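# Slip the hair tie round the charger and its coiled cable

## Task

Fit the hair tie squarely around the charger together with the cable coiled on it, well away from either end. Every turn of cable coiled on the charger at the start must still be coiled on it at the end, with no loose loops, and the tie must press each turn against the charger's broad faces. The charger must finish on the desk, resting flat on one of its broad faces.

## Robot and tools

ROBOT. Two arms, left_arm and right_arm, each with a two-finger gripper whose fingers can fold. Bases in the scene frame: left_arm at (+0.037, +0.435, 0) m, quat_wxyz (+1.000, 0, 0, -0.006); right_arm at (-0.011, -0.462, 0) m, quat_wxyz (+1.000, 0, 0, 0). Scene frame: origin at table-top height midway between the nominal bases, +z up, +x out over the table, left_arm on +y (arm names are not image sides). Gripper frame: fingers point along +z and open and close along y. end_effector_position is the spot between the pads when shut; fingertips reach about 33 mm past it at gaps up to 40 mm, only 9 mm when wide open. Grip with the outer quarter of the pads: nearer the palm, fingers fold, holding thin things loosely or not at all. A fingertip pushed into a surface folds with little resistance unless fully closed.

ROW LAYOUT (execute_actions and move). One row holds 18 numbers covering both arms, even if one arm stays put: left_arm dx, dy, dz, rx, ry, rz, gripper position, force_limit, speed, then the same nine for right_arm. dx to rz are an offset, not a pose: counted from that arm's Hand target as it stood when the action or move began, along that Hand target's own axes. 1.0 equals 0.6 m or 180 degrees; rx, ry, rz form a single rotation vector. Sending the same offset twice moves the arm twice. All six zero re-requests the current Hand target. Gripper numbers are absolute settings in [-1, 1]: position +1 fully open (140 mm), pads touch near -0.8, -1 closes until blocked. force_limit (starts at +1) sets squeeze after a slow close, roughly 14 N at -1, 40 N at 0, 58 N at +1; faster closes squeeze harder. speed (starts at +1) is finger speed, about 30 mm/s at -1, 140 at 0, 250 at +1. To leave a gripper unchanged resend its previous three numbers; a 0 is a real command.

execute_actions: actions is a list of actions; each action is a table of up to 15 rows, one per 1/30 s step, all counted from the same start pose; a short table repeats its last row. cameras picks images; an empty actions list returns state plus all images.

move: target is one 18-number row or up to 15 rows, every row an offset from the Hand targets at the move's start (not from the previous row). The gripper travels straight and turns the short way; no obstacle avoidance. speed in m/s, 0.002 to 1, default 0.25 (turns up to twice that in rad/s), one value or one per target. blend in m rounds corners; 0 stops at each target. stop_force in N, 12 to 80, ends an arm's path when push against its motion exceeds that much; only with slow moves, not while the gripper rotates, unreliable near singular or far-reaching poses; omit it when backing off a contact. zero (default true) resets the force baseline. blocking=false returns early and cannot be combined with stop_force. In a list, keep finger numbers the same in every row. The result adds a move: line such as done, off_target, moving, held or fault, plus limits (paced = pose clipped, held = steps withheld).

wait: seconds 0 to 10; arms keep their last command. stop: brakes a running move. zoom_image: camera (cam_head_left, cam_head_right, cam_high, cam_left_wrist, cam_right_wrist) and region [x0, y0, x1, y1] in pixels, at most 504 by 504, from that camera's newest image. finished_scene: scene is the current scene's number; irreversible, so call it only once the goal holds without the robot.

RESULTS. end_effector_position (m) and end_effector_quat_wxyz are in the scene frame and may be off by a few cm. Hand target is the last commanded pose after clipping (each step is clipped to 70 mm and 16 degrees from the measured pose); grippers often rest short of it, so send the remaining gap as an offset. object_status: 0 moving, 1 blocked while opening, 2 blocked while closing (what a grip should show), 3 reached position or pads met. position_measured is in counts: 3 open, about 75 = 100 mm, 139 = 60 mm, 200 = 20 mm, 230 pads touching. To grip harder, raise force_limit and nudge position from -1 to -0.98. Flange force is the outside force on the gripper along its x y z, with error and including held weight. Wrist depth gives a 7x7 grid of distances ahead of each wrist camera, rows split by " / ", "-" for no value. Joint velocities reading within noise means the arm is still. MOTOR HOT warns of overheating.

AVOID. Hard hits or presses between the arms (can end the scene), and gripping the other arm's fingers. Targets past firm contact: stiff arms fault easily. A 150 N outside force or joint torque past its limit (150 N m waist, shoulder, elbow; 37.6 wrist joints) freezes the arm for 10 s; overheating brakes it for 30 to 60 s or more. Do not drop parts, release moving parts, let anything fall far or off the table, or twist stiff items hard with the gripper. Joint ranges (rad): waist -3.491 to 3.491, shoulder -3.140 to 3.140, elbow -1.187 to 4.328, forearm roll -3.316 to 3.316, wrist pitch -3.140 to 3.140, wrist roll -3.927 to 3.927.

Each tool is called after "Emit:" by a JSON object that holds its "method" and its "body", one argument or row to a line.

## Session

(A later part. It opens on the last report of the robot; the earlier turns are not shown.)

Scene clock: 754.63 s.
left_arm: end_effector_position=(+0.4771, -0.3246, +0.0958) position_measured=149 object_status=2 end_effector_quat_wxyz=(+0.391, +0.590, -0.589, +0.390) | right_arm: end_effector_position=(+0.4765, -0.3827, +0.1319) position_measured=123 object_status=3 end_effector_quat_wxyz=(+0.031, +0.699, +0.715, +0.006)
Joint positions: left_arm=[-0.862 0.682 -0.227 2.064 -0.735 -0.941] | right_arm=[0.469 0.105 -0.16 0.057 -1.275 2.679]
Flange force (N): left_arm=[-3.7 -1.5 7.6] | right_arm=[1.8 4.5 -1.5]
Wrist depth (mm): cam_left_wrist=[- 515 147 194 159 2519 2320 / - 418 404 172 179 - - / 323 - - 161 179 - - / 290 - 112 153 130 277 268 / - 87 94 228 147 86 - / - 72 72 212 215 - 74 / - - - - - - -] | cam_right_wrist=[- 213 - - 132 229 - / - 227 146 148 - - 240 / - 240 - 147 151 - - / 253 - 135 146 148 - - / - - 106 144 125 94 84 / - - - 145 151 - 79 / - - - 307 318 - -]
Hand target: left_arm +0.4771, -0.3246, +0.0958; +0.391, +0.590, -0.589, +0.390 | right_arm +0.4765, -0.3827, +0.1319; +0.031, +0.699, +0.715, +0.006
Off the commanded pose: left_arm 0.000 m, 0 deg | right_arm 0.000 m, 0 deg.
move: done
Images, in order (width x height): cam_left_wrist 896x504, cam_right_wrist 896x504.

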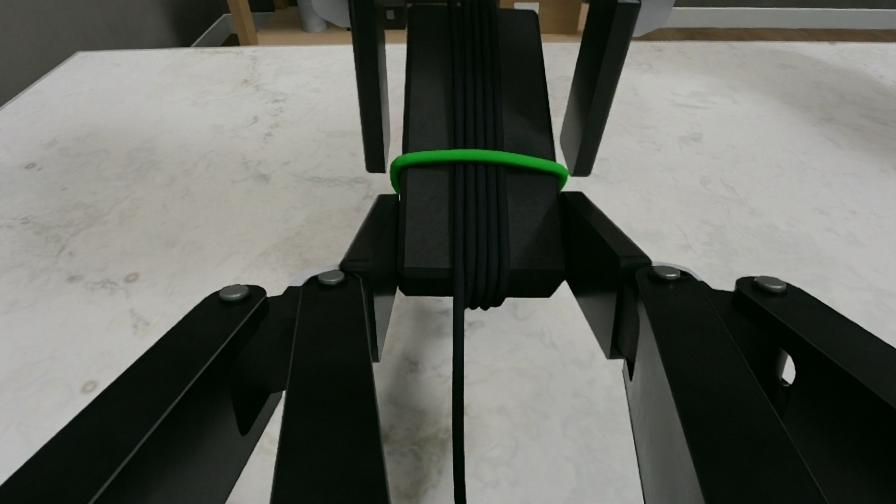

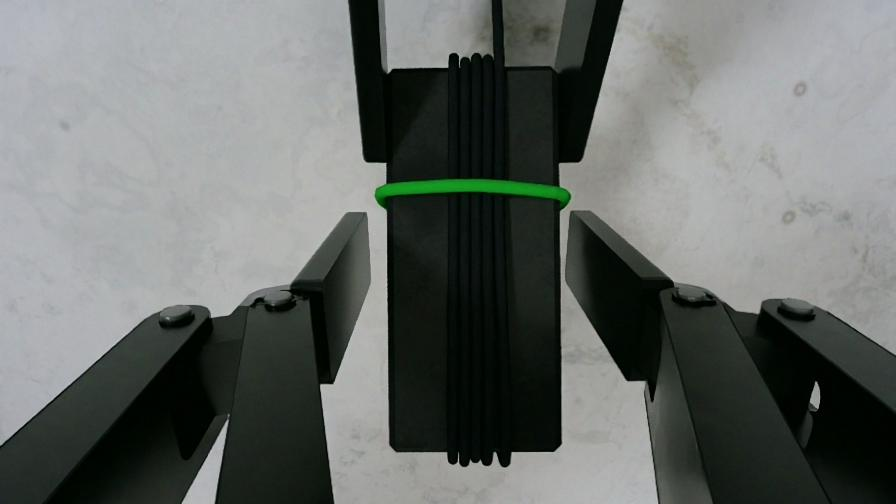

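Emit:
{"method": "zoom_image", "body": {
  "camera": "cam_right_wrist",
  "region": [340, 40, 620, 260]
}}

Emit:
{"method": "zoom_image", "body": {
  "camera": "cam_left_wrist",
  "region": [340, 80, 620, 300]
}}

Scaled by 1.800 from the camera's 896x504 image, which has a finer 1280x720 frame.

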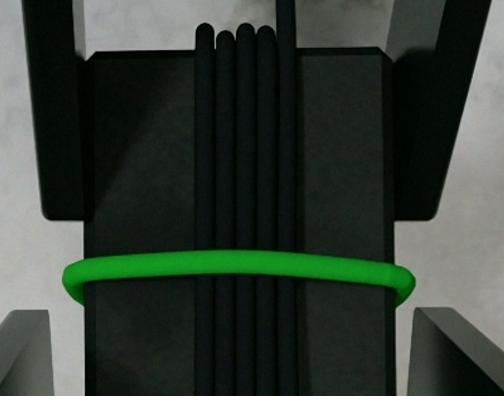

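Scaled by 1.800 from the camera's 896x504 image, which has a finer 1280x720 frame.

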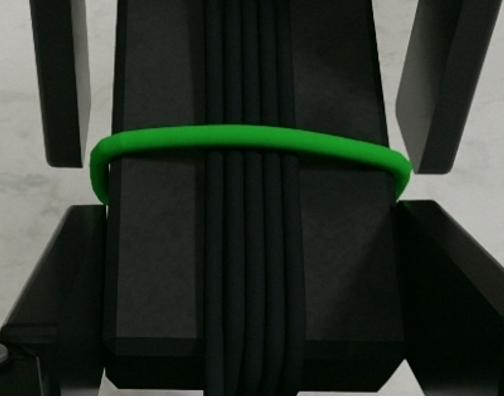

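Emit:
{"method": "move", "body": {
  "target": [0,0,0,0,0,0,-0.98,1,-0.9,-0.05,0,-0.11,0,0,0,0.05,-0.5,-0.8],
  "speed": 0.12
}}

Emit:
{"method": "move", "body": {
  "target": [0.0226,0,0.0153,0,0,0,-0.98,1,-0.9,-0.1,0,-0.1,0,0,0,0.05,-0.5,-0.8],
  "speed": 0.08,
  "cameras": ["cam_left_wrist","cam_right_wrist"]
}}

Scene clock: 772.67 s.
left_arm: end_effector_position=(+0.4771, -0.3246, +0.0958) position_measured=149 object_status=2 end_effector_quat_wxyz=(+0.391, +0.590, -0.589, +0.390) | right_arm: end_effector_position=(+0.4736, -0.4103, +0.1988) position_measured=123 object_status=3 end_effector_quat_wxyz=(+0.031, +0.699, +0.715, +0.006)
Joint positions: left_arm=[-0.862 0.682 -0.227 2.064 -0.735 -0.941] | right_arm=[0.417 0.058 -0.05 0.054 -1.427 2.74]
Flange force (N): left_arm=[-4.0 -0.8 6.3] | right_arm=[1.4 5.2 -2.6]
Wrist depth (mm): cam_left_wrist=[- 1989 1989 185 2004 2593 2362 / - - - 175 397 - - / - - 333 160 167 - - / - - 112 151 145 - - / - 87 94 - - 86 - / - 72 72 - - - 74 / - - - 188 - - -] | cam_right_wrist=[- 275 - 201 284 291 - / - 286 299 199 291 307 311 / 300 - - 204 - - - / - - 135 202 148 342 - / - - 120 353 124 94 84 / - - - 374 - - 79 / - - - - - - -]
Hand target: left_arm +0.4771, -0.3246, +0.0958; +0.391, +0.590, -0.589, +0.390 | right_arm +0.4736, -0.4103, +0.1989; +0.031, +0.699, +0.715, +0.006
Off the commanded pose: left_arm 0.000 m, 0 deg | right_arm 0.000 m, 0 deg.
move: done

Scene clock: 774.07 s.
left_arm: end_effector_position=(+0.4771, -0.3384, +0.1047) position_measured=149 object_status=2 end_effector_quat_wxyz=(+0.391, +0.590, -0.589, +0.390) | right_arm: end_effector_position=(+0.4717, -0.4682, +0.2609) position_measured=123 object_status=3 end_effector_quat_wxyz=(+0.031, +0.699, +0.715, +0.006)
Joint positions: left_arm=[-0.873 0.688 -0.193 2.049 -0.716 -0.909] | right_arm=[0.298 0.039 0.076 0.049 -1.566 2.867]
Flange force (N): left_arm=[-3.9 0.2 6.7] | right_arm=[0.7 5.6 -3.5]
Wrist depth (mm): cam_left_wrist=[- 2133 2004 186 1945 2593 2543 / - - - 168 - - - / 353 333 - 163 - - - / 302 303 111 151 127 106 274 / - 87 94 161 146 86 - / - 72 68 - - - 74 / - - - - - - -] | cam_right_wrist=[- - 341 - - - 355 / - - - 239 - - 377 / - 359 - 376 - - 392 / 379 376 135 - 139 - - / - - 120 435 124 94 91 / - - - 447 - - 79 / - - 1389 1389 1412 - -]
Hand target: left_arm +0.4771, -0.3384, +0.1047; +0.391, +0.590, -0.589, +0.390 | right_arm +0.4717, -0.4682, +0.2609; +0.031, +0.699, +0.715, +0.006
Off the commanded pose: left_arm 0.000 m, 0 deg | right_arm 0.000 m, 0 deg.
move: done
Images, in order (width x height): cam_left_wrist 896x504, cam_right_wrist 896x504.

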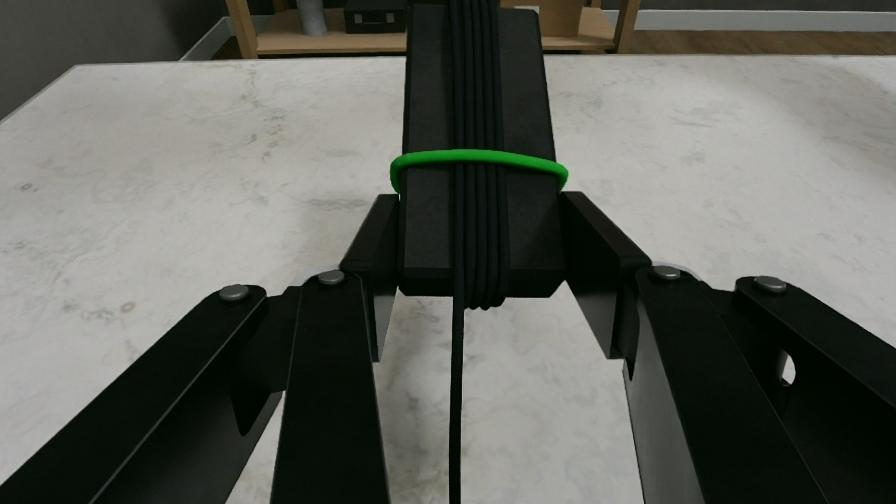

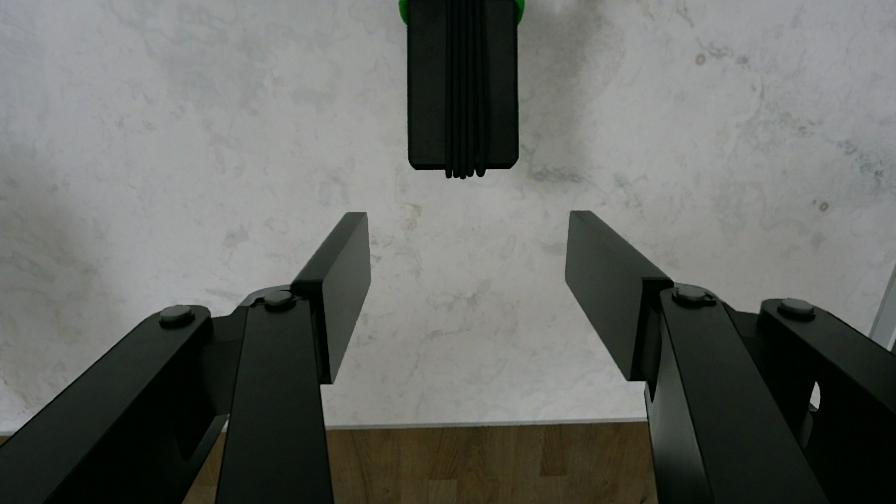

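Emit:
{"method": "move", "body": {
  "target": [-0.0613,0,0.026,0,-0.1222,0,-0.98,1,-0.9,0,0,0,0,0,0,0.05,-0.5,-0.8],
  "speed": 0.08
}}

Emit:
{"method": "move", "body": {
  "target": [-0.0318,0,0.0318,0,0,0,-0.98,1,-0.9,0,0,0,0,0,0,0.05,-0.5,-0.8],
  "speed": 0.01,
  "stop_force": 12,
  "cameras": ["cam_left_wrist","cam_right_wrist"]
}}

Scene clock: 783.63 s.
left_arm: end_effector_position=(+0.4771, -0.3384, +0.0648) position_measured=149 object_status=2 end_effector_quat_wxyz=(+0.271, +0.653, -0.653, +0.271) | right_arm: end_effector_position=(+0.4717, -0.4682, +0.2609) position_measured=123 object_status=3 end_effector_quat_wxyz=(+0.031, +0.699, +0.715, +0.006)
Joint positions: left_arm=[-0.774 0.72 0.047 1.125 -0.588 -0.092] | right_arm=[0.298 0.039 0.076 0.049 -1.566 2.867]
Flange force (N): left_arm=[-0.8 -1.9 7.9] | right_arm=[0.6 5.4 -3.1]
Wrist depth (mm): cam_left_wrist=[273 269 - 188 - - - / - 242 - 178 240 245 - / - 227 - 161 227 - - / - 207 113 150 126 99 - / - 87 94 192 192 86 - / - 72 68 188 188 - 74 / - - - - - - -] | cam_right_wrist=[- - - 297 - - - / - - 357 - - - 364 / 363 - 372 374 - 402 391 / 379 382 144 - 139 406 - / - - 120 - 125 95 87 / - - 438 465 - - 79 / - - - 1475 1435 - -]
Hand target: left_arm +0.4771, -0.3384, +0.0648; +0.271, +0.653, -0.653, +0.271 | right_arm +0.4717, -0.4682, +0.2609; +0.031, +0.699, +0.715, +0.006
Off the commanded pose: left_arm 0.000 m, 0 deg | right_arm 0.000 m, 0 deg.
move: done

Scene clock: 786.43 s.
left_arm: end_effector_position=(+0.4771, -0.3385, +0.0430) position_measured=149 object_status=2 end_effector_quat_wxyz=(+0.271, +0.653, -0.653, +0.271) | right_arm: end_effector_position=(+0.4717, -0.4682, +0.2609) position_measured=123 object_status=3 end_effector_quat_wxyz=(+0.031, +0.699, +0.715, +0.006)
Joint positions: left_arm=[-0.785 0.743 0.024 1.191 -0.562 -0.162] | right_arm=[0.298 0.039 0.076 0.049 -1.566 2.867]
Flange force (N): left_arm=[8.7 0.3 -4.9] | right_arm=[0.9 5.0 -2.8]
Wrist depth (mm): cam_left_wrist=[- 238 - 179 - 236 - / 219 217 - 169 - - - / - 203 - 160 - - - / - - 122 150 126 - - / - 87 93 168 - 86 - / - 72 68 166 - - 74 / - - - 155 156 - -] | cam_right_wrist=[328 - - 300 349 341 - / - - 358 - 366 378 - / - - 375 378 - 398 - / 373 - 135 - 139 - - / - - 106 - 123 94 88 / - - - - - - 79 / - - 1375 1412 - - -]
Hand target: left_arm +0.4771, -0.3385, +0.0430; +0.271, +0.653, -0.653, +0.271 (not the last commanded pose) | right_arm +0.4717, -0.4682, +0.2609; +0.031, +0.699, +0.715, +0.006
Off the commanded pose: left_arm 0.005 m, 0 deg | right_arm 0.000 m, 0 deg.
move: contact (left_arm)
Images, in order (width x height): cam_left_wrist 896x504, cam_right_wrist 896x504.

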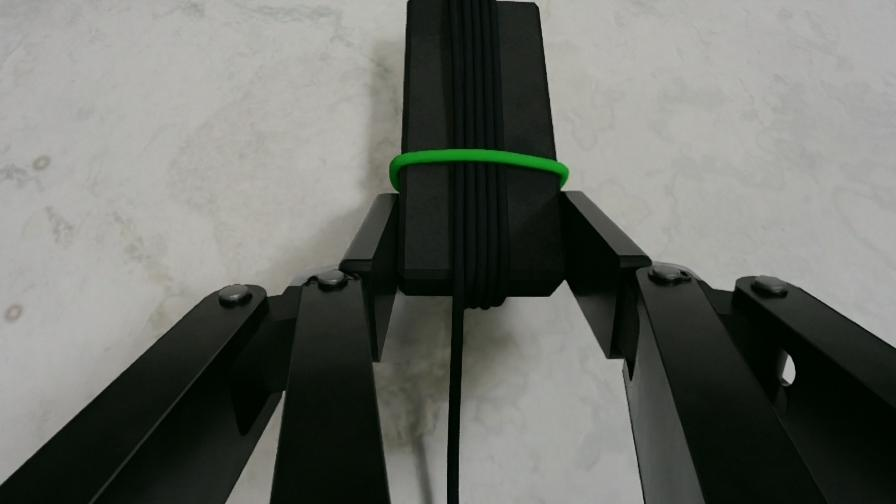

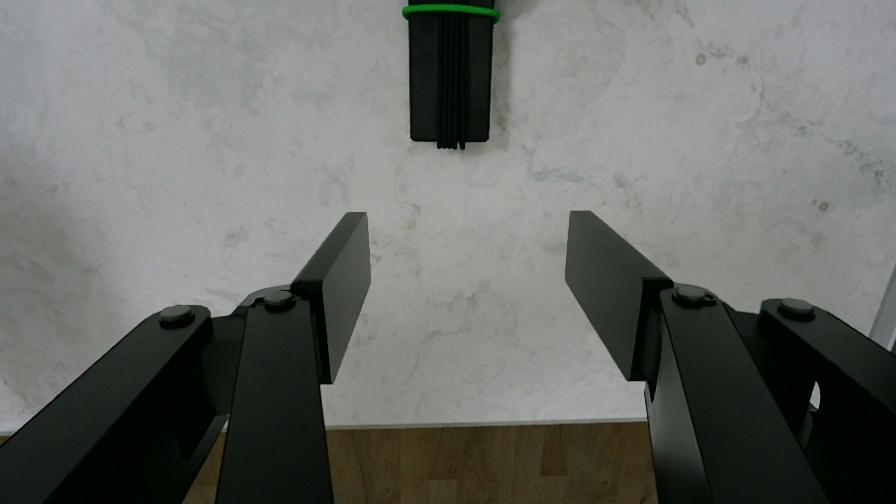

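Emit:
{"method": "move", "body": {
  "target": [0,0,0,0,0,0,0.05,1,-0.9,0,0,0,0,0,0,0.05,-0.5,-0.8]
}}

Emit:
{"method": "move", "body": {
  "target": [0,0,-0.15,0,0,0,0.05,1,-0.9,0,0,0,0,0,0,0.05,-0.5,-0.8],
  "speed": 0.12,
  "cameras": ["cam_left_wrist","cam_right_wrist"]
}}

Scene clock: 792.77 s.
left_arm: end_effector_position=(+0.4771, -0.3385, +0.0429) position_measured=123 object_status=0 end_effector_quat_wxyz=(+0.271, +0.653, -0.653, +0.271) | right_arm: end_effector_position=(+0.4717, -0.4682, +0.2609) position_measured=123 object_status=3 end_effector_quat_wxyz=(+0.031, +0.699, +0.715, +0.006)
Joint positions: left_arm=[-0.785 0.743 0.024 1.191 -0.562 -0.162] | right_arm=[0.298 0.039 0.076 0.049 -1.566 2.867]
Flange force (N): left_arm=[0.1 -0.9 4.8] | right_arm=[0.9 4.9 -2.4]
Wrist depth (mm): cam_left_wrist=[- - - 185 - - - / - 223 216 173 - - - / 202 - 201 158 - - - / - - 129 149 135 108 - / - 90 84 - - 86 90 / - 91 72 164 - - 74 / - 73 - - 155 - -] | cam_right_wrist=[- 325 322 312 344 - 351 / - 341 352 - 353 - - / 364 361 368 - - - 387 / - - 144 398 139 - - / - - 120 419 140 95 87 / - - - - 453 - 79 / - - 1382 1435 - - -]
Hand target: left_arm +0.4771, -0.3385, +0.0430; +0.271, +0.653, -0.653, +0.271 | right_arm +0.4717, -0.4682, +0.2609; +0.031, +0.699, +0.715, +0.006
Off the commanded pose: left_arm 0.000 m, 0 deg | right_arm 0.000 m, 0 deg.
move: done

Scene clock: 793.87 s.
left_arm: end_effector_position=(+0.4771, -0.2748, +0.1065) position_measured=123 object_status=3 end_effector_quat_wxyz=(+0.271, +0.653, -0.653, +0.271) | right_arm: end_effector_position=(+0.4717, -0.4682, +0.2609) position_measured=123 object_status=3 end_effector_quat_wxyz=(+0.031, +0.699, +0.715, +0.006)
Joint positions: left_arm=[-0.698 0.57 -0.089 1.098 -0.648 -0.116] | right_arm=[0.298 0.039 0.076 0.049 -1.566 2.867]
Flange force (N): left_arm=[1.0 -1.2 4.5] | right_arm=[0.8 5.7 -2.7]
Wrist depth (mm): cam_left_wrist=[327 329 330 325 - - - / 295 - - 257 295 - 295 / - - - 232 - - - / - - 134 - 134 110 - / - 90 108 238 - 86 90 / - 91 72 - - - 74 / - 73 - - - - -] | cam_right_wrist=[321 330 334 339 - - - / 343 - 353 323 363 - 379 / - - - - - 388 - / - - 145 - 139 409 - / - - 120 421 124 94 89 / - - 443 449 454 - 79 / - - 1412 1397 1427 - -]
Hand target: left_arm +0.4772, -0.2748, +0.1065; +0.271, +0.653, -0.653, +0.271 | right_arm +0.4717, -0.4682, +0.2609; +0.031, +0.699, +0.715, +0.006
Off the commanded pose: left_arm 0.000 m, 0 deg | right_arm 0.000 m, 0 deg.
move: done
Images, in order (width x height): cam_left_wrist 896x504, cam_right_wrist 896x504.

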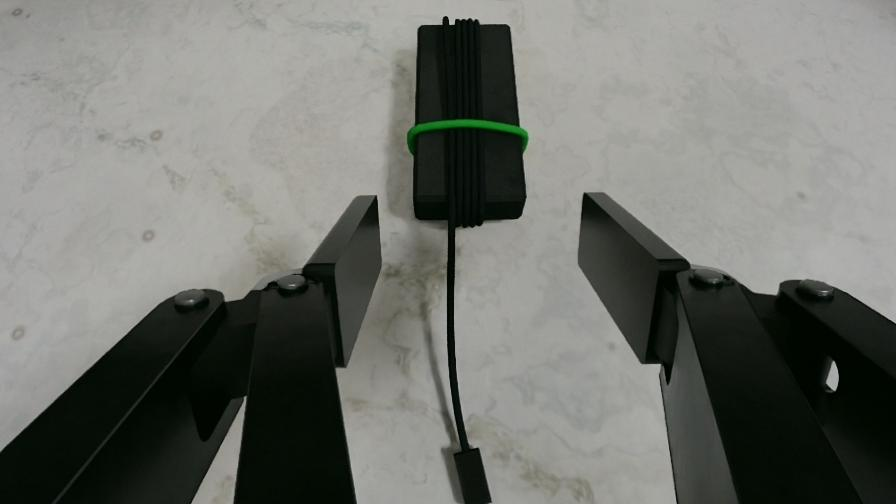

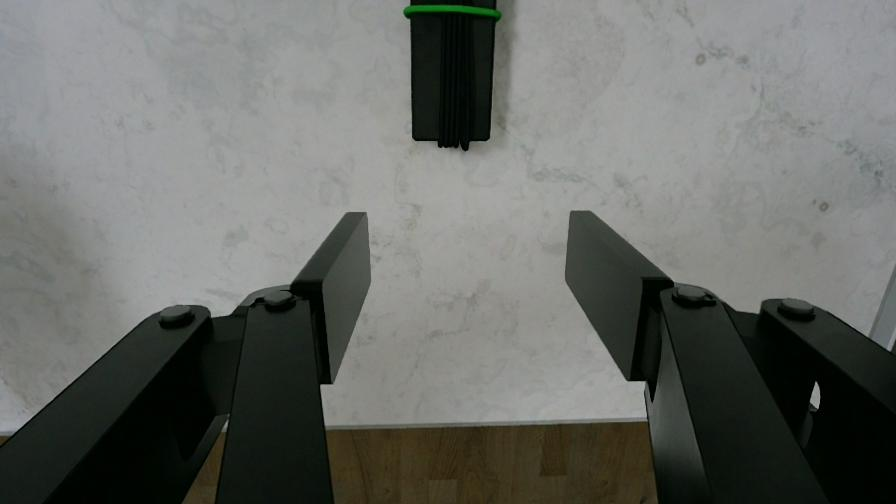

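Emit:
{"method": "finished_scene", "body": {
  "scene": 2
}}

The scene is finished: the task was done.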